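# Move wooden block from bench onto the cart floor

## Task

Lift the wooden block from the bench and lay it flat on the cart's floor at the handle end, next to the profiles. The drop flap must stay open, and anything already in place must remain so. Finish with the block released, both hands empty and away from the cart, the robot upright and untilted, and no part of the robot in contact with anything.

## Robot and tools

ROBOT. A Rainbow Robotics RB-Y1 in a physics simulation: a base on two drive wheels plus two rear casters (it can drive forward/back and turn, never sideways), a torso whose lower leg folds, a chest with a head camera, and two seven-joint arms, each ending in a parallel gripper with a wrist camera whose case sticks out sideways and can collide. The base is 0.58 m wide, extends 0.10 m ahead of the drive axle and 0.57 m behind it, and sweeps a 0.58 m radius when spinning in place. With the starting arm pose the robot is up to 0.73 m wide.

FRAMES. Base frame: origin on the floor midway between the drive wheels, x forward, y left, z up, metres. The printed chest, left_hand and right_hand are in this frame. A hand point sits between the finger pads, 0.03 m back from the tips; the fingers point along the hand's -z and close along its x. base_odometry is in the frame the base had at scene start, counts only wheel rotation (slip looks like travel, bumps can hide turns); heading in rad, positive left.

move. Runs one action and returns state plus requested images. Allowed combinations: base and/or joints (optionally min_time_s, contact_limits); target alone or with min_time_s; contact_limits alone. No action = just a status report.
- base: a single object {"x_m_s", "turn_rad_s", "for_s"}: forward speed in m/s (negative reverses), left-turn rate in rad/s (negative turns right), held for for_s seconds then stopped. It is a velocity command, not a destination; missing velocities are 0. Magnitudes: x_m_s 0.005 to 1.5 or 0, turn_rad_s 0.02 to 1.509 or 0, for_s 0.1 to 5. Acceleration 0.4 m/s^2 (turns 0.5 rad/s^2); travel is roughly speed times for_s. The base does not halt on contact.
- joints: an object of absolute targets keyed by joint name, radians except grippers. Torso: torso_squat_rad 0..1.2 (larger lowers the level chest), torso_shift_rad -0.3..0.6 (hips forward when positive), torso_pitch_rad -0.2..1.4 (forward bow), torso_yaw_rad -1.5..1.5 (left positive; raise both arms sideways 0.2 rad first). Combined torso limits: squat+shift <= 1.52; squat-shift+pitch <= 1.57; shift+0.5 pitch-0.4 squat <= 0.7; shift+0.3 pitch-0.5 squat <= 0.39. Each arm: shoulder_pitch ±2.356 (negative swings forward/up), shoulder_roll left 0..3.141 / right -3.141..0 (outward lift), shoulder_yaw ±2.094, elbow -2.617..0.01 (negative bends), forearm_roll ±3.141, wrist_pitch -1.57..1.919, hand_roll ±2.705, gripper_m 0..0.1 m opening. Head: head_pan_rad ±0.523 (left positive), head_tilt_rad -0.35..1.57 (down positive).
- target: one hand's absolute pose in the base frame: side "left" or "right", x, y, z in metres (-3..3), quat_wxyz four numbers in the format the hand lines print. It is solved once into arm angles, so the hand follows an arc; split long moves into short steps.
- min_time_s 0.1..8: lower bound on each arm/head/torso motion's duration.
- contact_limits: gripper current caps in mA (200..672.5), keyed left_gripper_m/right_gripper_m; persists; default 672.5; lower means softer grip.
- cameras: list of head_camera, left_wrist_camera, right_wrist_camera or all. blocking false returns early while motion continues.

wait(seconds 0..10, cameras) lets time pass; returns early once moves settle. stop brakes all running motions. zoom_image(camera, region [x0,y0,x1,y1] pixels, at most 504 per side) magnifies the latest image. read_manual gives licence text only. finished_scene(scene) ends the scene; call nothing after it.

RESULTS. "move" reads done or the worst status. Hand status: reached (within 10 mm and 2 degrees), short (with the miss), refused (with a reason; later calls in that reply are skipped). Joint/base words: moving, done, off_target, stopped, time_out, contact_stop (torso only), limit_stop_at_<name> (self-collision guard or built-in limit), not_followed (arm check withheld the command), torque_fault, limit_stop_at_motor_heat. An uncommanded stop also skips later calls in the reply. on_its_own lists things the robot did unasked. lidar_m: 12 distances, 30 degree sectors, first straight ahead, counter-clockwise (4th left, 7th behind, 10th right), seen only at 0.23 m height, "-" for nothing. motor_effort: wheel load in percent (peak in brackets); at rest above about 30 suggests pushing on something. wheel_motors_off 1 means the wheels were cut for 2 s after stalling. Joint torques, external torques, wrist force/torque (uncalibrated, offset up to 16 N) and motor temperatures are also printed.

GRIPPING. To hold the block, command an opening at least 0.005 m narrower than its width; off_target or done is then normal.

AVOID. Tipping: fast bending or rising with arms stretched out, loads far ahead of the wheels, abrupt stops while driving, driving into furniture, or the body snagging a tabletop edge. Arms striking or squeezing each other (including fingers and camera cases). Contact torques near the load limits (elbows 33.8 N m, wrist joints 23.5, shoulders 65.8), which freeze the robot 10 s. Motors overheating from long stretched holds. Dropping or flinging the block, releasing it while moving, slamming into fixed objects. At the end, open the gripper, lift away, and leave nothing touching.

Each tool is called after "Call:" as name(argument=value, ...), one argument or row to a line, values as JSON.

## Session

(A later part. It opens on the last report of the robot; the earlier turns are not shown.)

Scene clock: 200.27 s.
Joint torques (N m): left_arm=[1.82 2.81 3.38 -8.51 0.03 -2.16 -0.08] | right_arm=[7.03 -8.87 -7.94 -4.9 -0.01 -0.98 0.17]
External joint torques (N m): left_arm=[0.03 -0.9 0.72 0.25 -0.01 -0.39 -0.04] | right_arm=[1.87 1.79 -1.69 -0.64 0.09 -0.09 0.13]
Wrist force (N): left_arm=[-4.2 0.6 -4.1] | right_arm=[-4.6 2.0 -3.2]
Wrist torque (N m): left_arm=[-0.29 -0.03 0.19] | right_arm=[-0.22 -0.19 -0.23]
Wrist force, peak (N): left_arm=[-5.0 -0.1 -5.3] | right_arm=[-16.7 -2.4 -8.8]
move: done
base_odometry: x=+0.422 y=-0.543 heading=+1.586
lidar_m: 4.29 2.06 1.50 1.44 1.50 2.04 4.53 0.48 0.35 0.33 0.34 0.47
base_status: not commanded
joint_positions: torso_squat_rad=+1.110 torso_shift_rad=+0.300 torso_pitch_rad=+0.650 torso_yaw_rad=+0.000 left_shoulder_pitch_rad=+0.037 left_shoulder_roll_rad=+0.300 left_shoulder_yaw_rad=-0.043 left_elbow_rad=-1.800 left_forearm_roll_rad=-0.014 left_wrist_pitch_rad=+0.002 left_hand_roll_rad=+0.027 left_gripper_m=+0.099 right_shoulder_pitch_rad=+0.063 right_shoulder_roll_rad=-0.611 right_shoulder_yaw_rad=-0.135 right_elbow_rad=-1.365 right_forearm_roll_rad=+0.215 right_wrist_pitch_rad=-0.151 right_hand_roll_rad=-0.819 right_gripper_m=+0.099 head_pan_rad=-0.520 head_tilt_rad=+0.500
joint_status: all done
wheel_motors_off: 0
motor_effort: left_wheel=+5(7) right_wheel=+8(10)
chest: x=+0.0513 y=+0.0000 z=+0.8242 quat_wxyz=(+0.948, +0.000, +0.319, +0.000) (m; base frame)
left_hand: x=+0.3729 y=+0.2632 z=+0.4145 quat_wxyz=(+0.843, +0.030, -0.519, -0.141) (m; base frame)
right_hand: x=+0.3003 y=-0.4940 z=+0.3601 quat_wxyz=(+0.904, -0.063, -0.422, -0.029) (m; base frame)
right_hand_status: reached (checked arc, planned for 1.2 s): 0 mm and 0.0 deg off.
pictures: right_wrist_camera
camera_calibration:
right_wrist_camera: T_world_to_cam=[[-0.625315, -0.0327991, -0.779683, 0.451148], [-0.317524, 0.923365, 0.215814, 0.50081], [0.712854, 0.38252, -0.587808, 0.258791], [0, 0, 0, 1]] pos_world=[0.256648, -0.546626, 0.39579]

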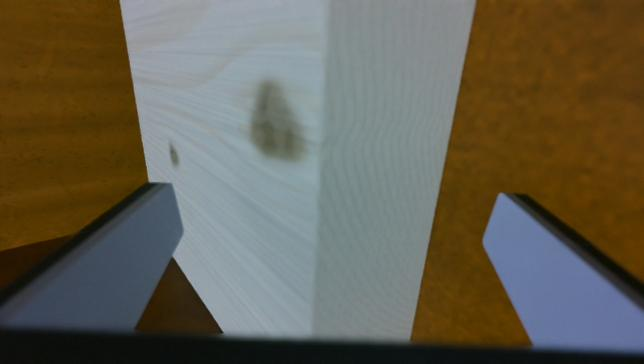

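Call:
move(
  target={"side":"right","x":0.25,"y":-0.492,"z":0.43,"quat_wxyz":[0.9041,-0.0633,-0.4216,-0.0295]},
  min_time_s=1.0,
)

Call:
move(
  joints={"torso_squat_rad":0.35,"head_tilt_rad":0.6},
  cameras=["head_camera","right_wrist_camera"],
)

Call:
zoom_image(
  camera="head_camera",
  region=[380, 80, 780, 330],
)

Scene clock: 202.80 s.
Joint torques (N m): left_arm=[1.69 2.77 3.62 -8.29 -0.07 -2.04 -0.04] | right_arm=[9.52 -9.19 -8.08 -4.77 -0.34 -0.62 -0.13]
External joint torques (N m): left_arm=[-0.1 -0.94 0.95 0.47 -0.11 -0.27 0] | right_arm=[1.07 -1.19 -1.1 -0.64 -0.29 0.21 -0.16]
Wrist force (N): left_arm=[-4.5 0.6 -4.9] | right_arm=[-4.0 2.5 -2.9]
Wrist torque (N m): left_arm=[-0.32 -0.09 0.20] | right_arm=[-0.28 -0.11 -0.04]
Wrist force, peak (N): left_arm=[-5.2 -0.2 -5.6] | right_arm=[-5.0 2.9 -3.6]
move: done
base_odometry: x=+0.422 y=-0.543 heading=+1.586
lidar_m: 4.28 2.06 1.49 1.44 1.50 2.05 4.55 0.49 0.35 0.34 0.35 0.48
base_status: not commanded
joint_positions: torso_squat_rad=+1.110 torso_shift_rad=+0.300 torso_pitch_rad=+0.650 torso_yaw_rad=+0.000 left_shoulder_pitch_rad=+0.037 left_shoulder_roll_rad=+0.300 left_shoulder_yaw_rad=-0.043 left_elbow_rad=-1.800 left_forearm_roll_rad=-0.014 left_wrist_pitch_rad=+0.002 left_hand_roll_rad=+0.027 left_gripper_m=+0.099 right_shoulder_pitch_rad=+0.393 right_shoulder_roll_rad=-0.634 right_shoulder_yaw_rad=-0.219 right_elbow_rad=-1.723 right_forearm_roll_rad=+0.184 right_wrist_pitch_rad=-0.102 right_hand_roll_rad=-0.867 right_gripper_m=+0.099 head_pan_rad=-0.520 head_tilt_rad=+0.500
joint_status: all done
wheel_motors_off: 0
motor_effort: left_wheel=+6(7) right_wheel=+8(8)
chest: x=+0.0513 y=+0.0000 z=+0.8242 quat_wxyz=(+0.948, +0.000, +0.319, +0.000) (m; base frame)
left_hand: x=+0.3729 y=+0.2632 z=+0.4145 quat_wxyz=(+0.843, +0.030, -0.519, -0.140) (m; base frame)
right_hand: x=+0.2500 y=-0.4919 z=+0.4298 quat_wxyz=(+0.904, -0.063, -0.422, -0.030) (m; base frame)
right_hand_status: reached (checked arc, planned for 1.0 s): 0 mm and 0.0 deg off.
pictures: none

Scene clock: 206.10 s.
Joint torques (N m): left_arm=[1.45 2.65 3.35 -8.43 -0.1 -1.91 0.05] | right_arm=[9.48 -8.82 -8.3 -4.16 -0.45 -0.65 -0.08]
External joint torques (N m): left_arm=[-0.34 -1.06 0.69 0.32 -0.14 -0.14 0.09] | right_arm=[1.02 -0.83 -1.32 -0.03 -0.4 0.18 -0.12]
Wrist force (N): left_arm=[-4.6 0.6 -5.0] | right_arm=[-4.8 2.2 -3.1]
Wrist torque (N m): left_arm=[-0.25 -0.08 0.18] | right_arm=[-0.26 -0.18 -0.05]
Wrist force, peak (N): left_arm=[-5.5 -0.5 -5.1] | right_arm=[-5.2 2.7 -3.4]
move: done
base_odometry: x=+0.422 y=-0.543 heading=+1.586
lidar_m: 4.29 2.07 1.50 1.43 1.49 2.03 4.55 0.49 0.35 0.34 0.34 0.47
base_status: not commanded
joint_positions: torso_squat_rad=+0.350 torso_shift_rad=+0.300 torso_pitch_rad=+0.650 torso_yaw_rad=+0.000 left_shoulder_pitch_rad=+0.037 left_shoulder_roll_rad=+0.300 left_shoulder_yaw_rad=-0.043 left_elbow_rad=-1.800 left_forearm_roll_rad=-0.014 left_wrist_pitch_rad=+0.002 left_hand_roll_rad=+0.027 left_gripper_m=+0.099 right_shoulder_pitch_rad=+0.393 right_shoulder_roll_rad=-0.634 right_shoulder_yaw_rad=-0.219 right_elbow_rad=-1.723 right_forearm_roll_rad=+0.184 right_wrist_pitch_rad=-0.102 right_hand_roll_rad=-0.867 right_gripper_m=+0.099 head_pan_rad=-0.520 head_tilt_rad=+0.600
joint_status: all done
wheel_motors_off: 0
motor_effort: left_wheel=+6(8) right_wheel=+5(8)
chest: x=+0.1536 y=+0.0000 z=+1.1550 quat_wxyz=(+0.948, +0.000, +0.319, +0.000) (m; base frame)
left_hand: x=+0.4752 y=+0.2632 z=+0.7453 quat_wxyz=(+0.843, +0.030, -0.519, -0.140) (m; base frame)
right_hand: x=+0.3524 y=-0.4918 z=+0.7607 quat_wxyz=(+0.904, -0.063, -0.422, -0.030) (m; base frame)
pictures: head_camera, right_wrist_camera
camera_calibration:
head_camera: T_world_to_cam=[[-0.413163, -0.868313, 0.274462, -0.237305], [-0.864554, 0.279327, -0.417759, 0.84768], [0.286081, -0.40989, -0.866111, 0.988283], [0, 0, 0, 1]] pos_world=[0.352091, -0.0377482, 1.27522]
right_wrist_camera: T_world_to_cam=[[-0.62509, -0.0322063, -0.779888, 0.796475], [-0.317316, 0.923346, 0.216202, 0.428595], [0.713143, 0.382616, -0.587394, 0.455897], [0, 0, 0, 1]] pos_world=[0.308749, -0.544524, 0.79629]

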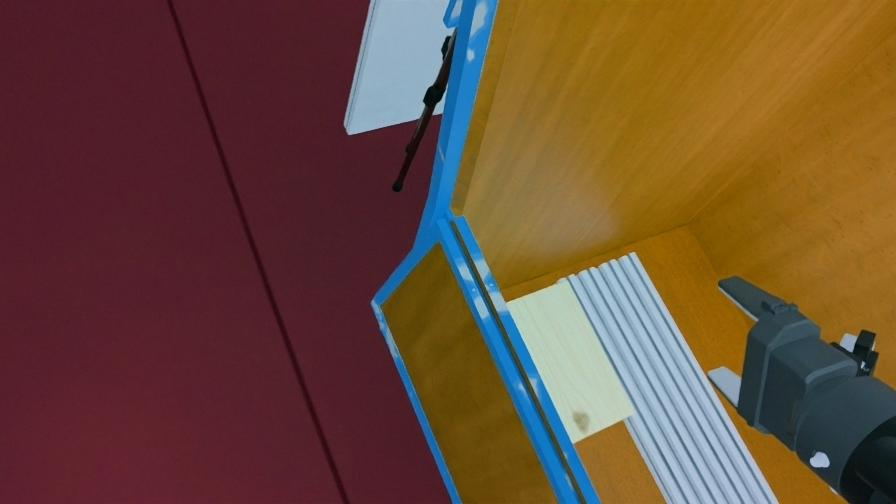

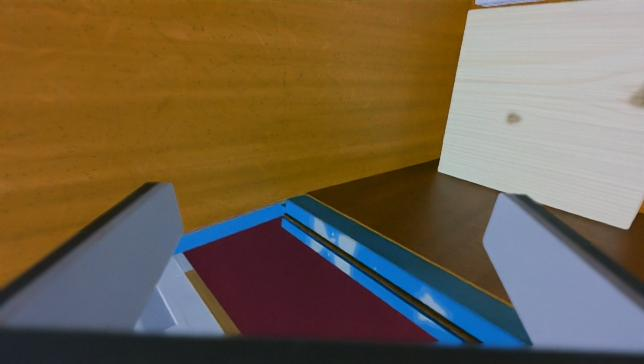

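Scaled by 1.260 from the camera's 896x504 image, which has a finer 1280x720 frame.

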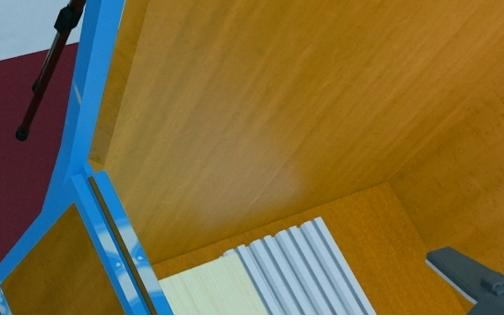

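Call:
zoom_image(
  camera="head_camera",
  region=[480, 240, 700, 460],
)

Scaled by 2.291 from the camera's 896x504 image, which has a finer 1280x720 frame.

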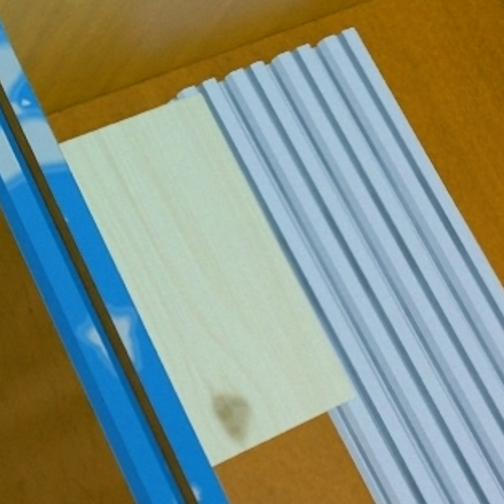

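Call:
move(
  base={"x_m_s":-0.3,"for_s":1.0},
  joints={"torso_squat_rad":0.9},
  min_time_s=1.8,
  cameras=["head_camera","right_wrist_camera"],
)

Call:
zoom_image(
  camera="right_wrist_camera",
  region=[200, 0, 640, 240],
)

Scene clock: 213.53 s.
Joint torques (N m): left_arm=[1.11 2.52 3.29 -8.55 -0.03 -1.9 -0.05] | right_arm=[9.08 -8.74 -7.98 -4.31 -0.33 -0.84 -0.23]
External joint torques (N m): left_arm=[-0.68 -1.19 0.62 0.2 -0.07 -0.14 -0.01] | right_arm=[0.63 -0.74 -1 -0.18 -0.28 -0.01 -0.26]
Wrist force (N): left_arm=[-4.5 -0.2 -4.8] | right_arm=[-4.8 2.4 -2.9]
Wrist torque (N m): left_arm=[-0.14 -0.14 0.18] | right_arm=[-0.28 -0.16 -0.03]
Wrist force, peak (N): left_arm=[-5.1 0.7 -5.6] | right_arm=[-5.3 2.5 -3.6]
move: done
base_odometry: x=+0.427 y=-0.843 heading=+1.587
lidar_m: 2.18 2.06 1.50 1.44 1.50 2.03 4.51 2.27 0.35 0.33 0.34 0.48
base_status: done (sent for 1 of 1 s)
joint_positions: torso_squat_rad=+0.900 torso_shift_rad=+0.300 torso_pitch_rad=+0.650 torso_yaw_rad=+0.000 left_shoulder_pitch_rad=+0.037 left_shoulder_roll_rad=+0.300 left_shoulder_yaw_rad=-0.043 left_elbow_rad=-1.800 left_forearm_roll_rad=-0.014 left_wrist_pitch_rad=+0.002 left_hand_roll_rad=+0.027 left_gripper_m=+0.099 right_shoulder_pitch_rad=+0.393 right_shoulder_roll_rad=-0.634 right_shoulder_yaw_rad=-0.219 right_elbow_rad=-1.723 right_forearm_roll_rad=+0.184 right_wrist_pitch_rad=-0.102 right_hand_roll_rad=-0.867 right_gripper_m=+0.099 head_pan_rad=-0.520 head_tilt_rad=+0.600
joint_status: all done
wheel_motors_off: 0
motor_effort: left_wheel=+10(27) right_wheel=-10(33)
chest: x=+0.0878 y=+0.0000 z=+0.9426 quat_wxyz=(+0.948, +0.000, +0.319, +0.000) (m; base frame)
left_hand: x=+0.4094 y=+0.2632 z=+0.5329 quat_wxyz=(+0.843, +0.030, -0.519, -0.140) (m; base frame)
right_hand: x=+0.2867 y=-0.4919 z=+0.5483 quat_wxyz=(+0.904, -0.063, -0.422, -0.029) (m; base frame)
pictures: head_camera, right_wrist_camera
camera_calibration:
head_camera: T_world_to_cam=[[-0.413156, -0.868333, 0.27441, -0.206144], [-0.864489, 0.279248, -0.417947, 0.702238], [0.286289, -0.409901, -0.866037, 0.823005], [0, 0, 0, 1]] pos_world=[0.286291, -0.0377484, 1.06282]
right_wrist_camera: T_world_to_cam=[[-0.624922, -0.0323564, -0.780016, 0.58965], [-0.317445, 0.923343, 0.216024, 0.453772], [0.713233, 0.38261, -0.587289, 0.377972], [0, 0, 0, 1]] pos_world=[0.242951, -0.544524, 0.58389]

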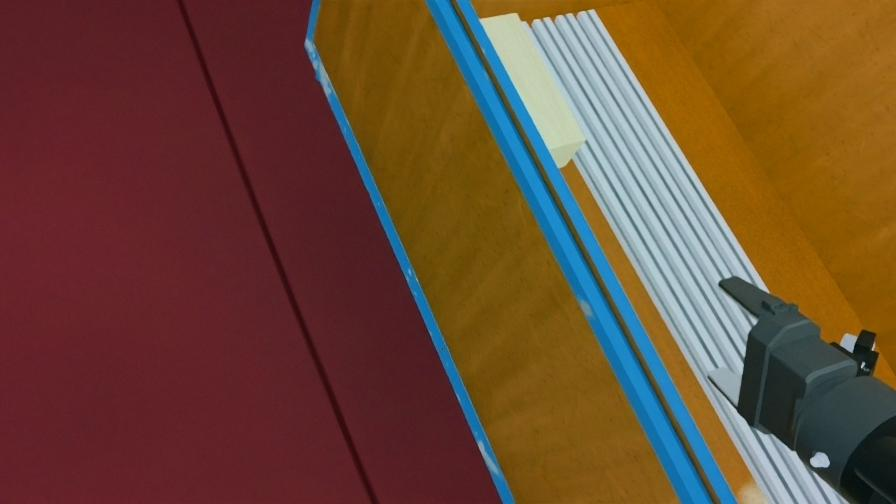

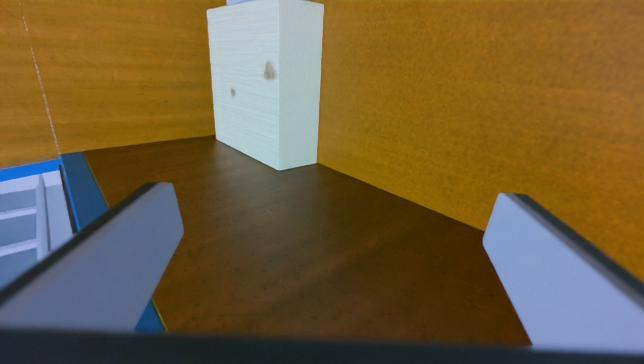

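Scaled by 1.145 from the camera's 644x364 image, which has a finer 1265x715 frame.

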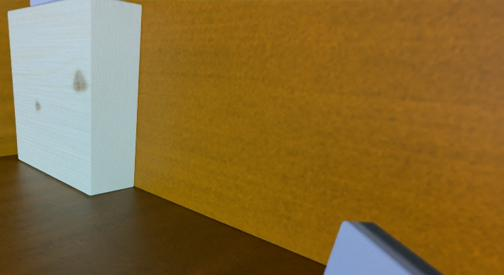

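Call:
move(
  joints={"torso_squat_rad":0.3},
  min_time_s=2,
)

Call:
move(
  target={"side":"right","x":0.33,"y":-0.42,"z":0.95,"quat_wxyz":[0.866,0,-0.5,0]},
  min_time_s=1.2,
)

Call:
move(
  target={"side":"right","x":0.4,"y":-0.18,"z":0.9,"quat_wxyz":[0.866,0,-0.5,0]},
  min_time_s=1.5,
)

Call:
move(
  joints={"torso_squat_rad":0.35,"torso_shift_rad":0.0,"torso_pitch_rad":0.0},
  min_time_s=2.5,
  cameras=["head_camera"],
)

Scene clock: 220.13 s.
Joint torques (N m): left_arm=[1.22 2.76 3.23 -8.56 -0.06 -1.91 -0.04] | right_arm=[8.87 -8.48 -8.01 -4.14 -0.47 -0.9 -0.03]
External joint torques (N m): left_arm=[-0.58 -0.95 0.56 0.19 -0.1 -0.14 0] | right_arm=[0.41 -0.48 -1.03 -0.01 -0.42 -0.07 -0.07]
Wrist force (N): left_arm=[-4.3 0.6 -4.9] | right_arm=[-4.8 2.4 -3.1]
Wrist torque (N m): left_arm=[-0.27 -0.06 0.12] | right_arm=[-0.28 -0.20 -0.03]
Wrist force, peak (N): left_arm=[-5.6 0.2 -5.1] | right_arm=[-5.3 2.7 -3.4]
move: done
base_odometry: x=+0.427 y=-0.843 heading=+1.587
lidar_m: 2.18 2.07 1.49 1.43 1.49 2.04 4.51 2.27 0.36 0.34 0.33 0.47
base_status: not commanded
joint_positions: torso_squat_rad=+0.300 torso_shift_rad=+0.300 torso_pitch_rad=+0.650 torso_yaw_rad=+0.000 left_shoulder_pitch_rad=+0.037 left_shoulder_roll_rad=+0.300 left_shoulder_yaw_rad=-0.043 left_elbow_rad=-1.800 left_forearm_roll_rad=-0.014 left_wrist_pitch_rad=+0.002 left_hand_roll_rad=+0.027 left_gripper_m=+0.099 right_shoulder_pitch_rad=+0.393 right_shoulder_roll_rad=-0.634 right_shoulder_yaw_rad=-0.219 right_elbow_rad=-1.723 right_forearm_roll_rad=+0.184 right_wrist_pitch_rad=-0.102 right_hand_roll_rad=-0.867 right_gripper_m=+0.099 head_pan_rad=-0.520 head_tilt_rad=+0.600
joint_status: all done
wheel_motors_off: 0
motor_effort: left_wheel=+10(11) right_wheel=-9(12)
chest: x=+0.1569 y=+0.0000 z=+1.1657 quat_wxyz=(+0.948, +0.000, +0.319, +0.000) (m; base frame)
left_hand: x=+0.4785 y=+0.2632 z=+0.7560 quat_wxyz=(+0.843, +0.030, -0.519, -0.140) (m; base frame)
right_hand: x=+0.3557 y=-0.4919 z=+0.7714 quat_wxyz=(+0.904, -0.063, -0.422, -0.029) (m; base frame)
pictures: none

Scene clock: 221.67 s.
Joint torques (N m): left_arm=[1.24 2.7 3.41 -8.36 0.08 -1.99 -0.11] | right_arm=[12.18 -0.26 -7.53 -4.07 -0.57 -0.87 -0.11]
External joint torques (N m): left_arm=[-0.55 -1.01 0.75 0.39 0.04 -0.22 -0.07] | right_arm=[1.26 2.27 -1.01 -0.18 -0.27 0.1 -0.15]
Wrist force (N): left_arm=[-4.5 0.0 -4.5] | right_arm=[-5.2 1.6 -2.0]
Wrist torque (N m): left_arm=[-0.22 -0.06 0.15] | right_arm=[-0.21 -0.20 -0.06]
Wrist force, peak (N): left_arm=[-5.3 0.1 -5.3] | right_arm=[-5.4 3.2 -3.6]
move: done
base_odometry: x=+0.427 y=-0.843 heading=+1.587
lidar_m: 2.17 2.05 1.51 1.43 1.49 2.06 4.52 2.27 0.35 0.34 0.33 0.48
base_status: not commanded
joint_positions: torso_squat_rad=+0.300 torso_shift_rad=+0.300 torso_pitch_rad=+0.650 torso_yaw_rad=+0.000 left_shoulder_pitch_rad=+0.037 left_shoulder_roll_rad=+0.300 left_shoulder_yaw_rad=-0.043 left_elbow_rad=-1.800 left_forearm_roll_rad=-0.014 left_wrist_pitch_rad=+0.002 left_hand_roll_rad=+0.027 left_gripper_m=+0.099 right_shoulder_pitch_rad=+0.956 right_shoulder_roll_rad=-0.531 right_shoulder_yaw_rad=-0.464 right_elbow_rad=-2.322 right_forearm_roll_rad=+0.119 right_wrist_pitch_rad=-0.280 right_hand_roll_rad=-0.951 right_gripper_m=+0.099 head_pan_rad=-0.520 head_tilt_rad=+0.600
joint_status: all done
wheel_motors_off: 0
motor_effort: left_wheel=+9(11) right_wheel=-10(11)
chest: x=+0.1569 y=+0.0001 z=+1.1657 quat_wxyz=(+0.948, +0.000, +0.319, +0.000) (m; base frame)
left_hand: x=+0.4785 y=+0.2632 z=+0.7560 quat_wxyz=(+0.843, +0.030, -0.519, -0.140) (m; base frame)
right_hand: x=+0.3301 y=-0.4199 z=+0.9499 quat_wxyz=(+0.866, +0.000, -0.500, +0.000) (m; base frame)
right_hand_status: reached (checked arc, planned for 1.2 s): 0 mm and 0.0 deg off.
pictures: none

Scene clock: 223.50 s.
Joint torques (N m): left_arm=[1.52 2.84 3.49 -8.47 -0.05 -2.04 -0.11] | right_arm=[6.24 0.53 0.9 -10.25 0.35 -1.41 -0.1]
External joint torques (N m): left_arm=[-0.27 -0.87 0.82 0.28 -0.09 -0.27 -0.06] | right_arm=[-0.16 1.54 -0.02 -0.89 -0.1 0.09 -0.15]
Wrist force (N): left_arm=[-5.1 0.0 -4.9] | right_arm=[-5.6 2.2 -2.5]
Wrist torque (N m): left_arm=[-0.21 -0.15 0.10] | right_arm=[-0.30 -0.24 -0.24]
Wrist force, peak (N): left_arm=[-5.1 0.7 -5.3] | right_arm=[-5.8 2.4 -2.9]
move: done
base_odometry: x=+0.427 y=-0.843 heading=+1.587
lidar_m: 2.19 2.06 1.50 1.42 1.49 2.04 4.52 2.29 0.35 0.33 0.34 0.48
base_status: not commanded
joint_positions: torso_squat_rad=+0.300 torso_shift_rad=+0.300 torso_pitch_rad=+0.650 torso_yaw_rad=+0.000 left_shoulder_pitch_rad=+0.037 left_shoulder_roll_rad=+0.300 left_shoulder_yaw_rad=-0.043 left_elbow_rad=-1.800 left_forearm_roll_rad=-0.014 left_wrist_pitch_rad=+0.002 left_hand_roll_rad=+0.027 left_gripper_m=+0.099 right_shoulder_pitch_rad=+0.561 right_shoulder_roll_rad=-0.091 right_shoulder_yaw_rad=+0.399 right_elbow_rad=-2.540 right_forearm_roll_rad=+0.601 right_wrist_pitch_rad=+0.346 right_hand_roll_rad=-0.470 right_gripper_m=+0.099 head_pan_rad=-0.520 head_tilt_rad=+0.600
joint_status: all done
wheel_motors_off: 0
motor_effort: left_wheel=+9(10) right_wheel=-10(12)
chest: x=+0.1569 y=+0.0001 z=+1.1657 quat_wxyz=(+0.948, +0.000, +0.319, +0.000) (m; base frame)
left_hand: x=+0.4785 y=+0.2633 z=+0.7560 quat_wxyz=(+0.843, +0.030, -0.519, -0.140) (m; base frame)
right_hand: x=+0.3999 y=-0.1800 z=+0.9000 quat_wxyz=(+0.866, +0.000, -0.500, +0.000) (m; base frame)
right_hand_status: reached (checked arc, planned for 1.5 s): 0 mm and 0.1 deg off.
pictures: none

Scene clock: 226.33 s.
Joint torques (N m): left_arm=[-10.02 3.54 4.4 -9.9 -0.03 -2.1 -0.06] | right_arm=[-1.74 2.24 0.26 -10.78 0.4 -1.71 0.1]
External joint torques (N m): left_arm=[0.93 -1.08 0.76 0.42 -0.08 -0.25 -0.01] | right_arm=[-0.13 1.35 -0.03 -0.95 -0.07 -0.01 0.05]
Wrist force (N): left_arm=[-5.0 0.5 -0.6] | right_arm=[-6.8 1.5 1.6]
Wrist torque (N m): left_arm=[-0.24 -0.09 0.19] | right_arm=[-0.20 -0.37 -0.23]
Wrist force, peak (N): left_arm=[-5.3 0.5 -5.4] | right_arm=[-7.0 2.3 1.7]
move: done
base_odometry: x=+0.427 y=-0.843 heading=+1.587
lidar_m: 2.18 2.05 1.49 1.43 1.49 2.04 4.51 2.28 0.35 0.34 0.34 0.47
base_status: not commanded
joint_positions: torso_squat_rad=+0.350 torso_shift_rad=+0.000 torso_pitch_rad=+0.000 torso_yaw_rad=+0.000 left_shoulder_pitch_rad=+0.037 left_shoulder_roll_rad=+0.300 left_shoulder_yaw_rad=-0.043 left_elbow_rad=-1.800 left_forearm_roll_rad=-0.014 left_wrist_pitch_rad=+0.002 left_hand_roll_rad=+0.027 left_gripper_m=+0.099 right_shoulder_pitch_rad=+0.561 right_shoulder_roll_rad=-0.091 right_shoulder_yaw_rad=+0.399 right_elbow_rad=-2.540 right_forearm_roll_rad=+0.601 right_wrist_pitch_rad=+0.346 right_hand_roll_rad=-0.470 right_gripper_m=+0.099 head_pan_rad=-0.520 head_tilt_rad=+0.600
joint_status: all done
wheel_motors_off: 0
motor_effort: left_wheel=+12(16) right_wheel=-12(14)
chest: x=-0.2280 y=+0.0001 z=+1.2475 quat_wxyz=(+1.000, +0.000, +0.000, +0.000) (m; base frame)
left_hand: x=+0.2759 y=+0.2633 z=+1.1161 quat_wxyz=(+0.633, +0.074, -0.761, -0.123) (m; base frame)
right_hand: x=+0.1262 y=-0.1800 z=+1.1831 quat_wxyz=(+0.661, +0.000, -0.750, +0.000) (m; base frame)
pictures: head_camera
camera_calibration:
head_camera: T_world_to_cam=[[-0.494966, -0.86834, -0.0315233, -0.0572587], [-0.4354, 0.279253, -0.85583, 1.2007], [0.751954, -0.409882, -0.516296, 0.84749], [0, 0, 0, 1]] pos_world=[-0.142831, -0.0376485, 1.46335]

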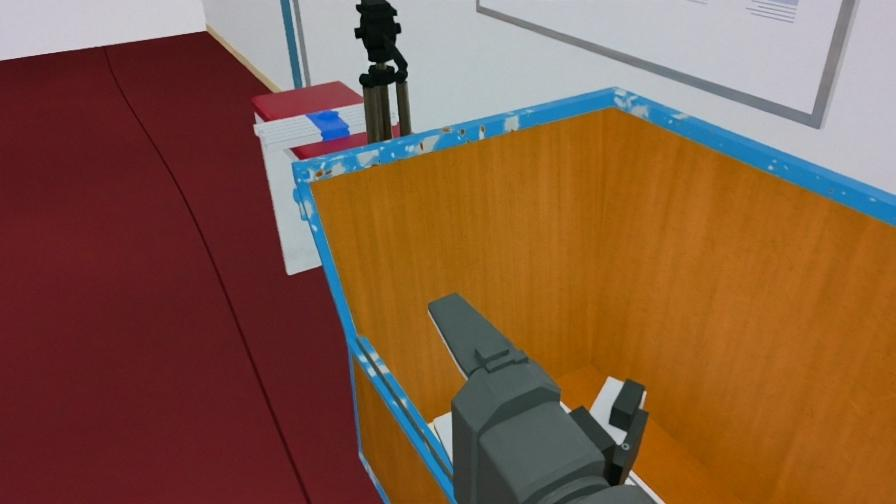

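Call:
finished_scene(
  scene=2,
)

The scene is finished: the task was done.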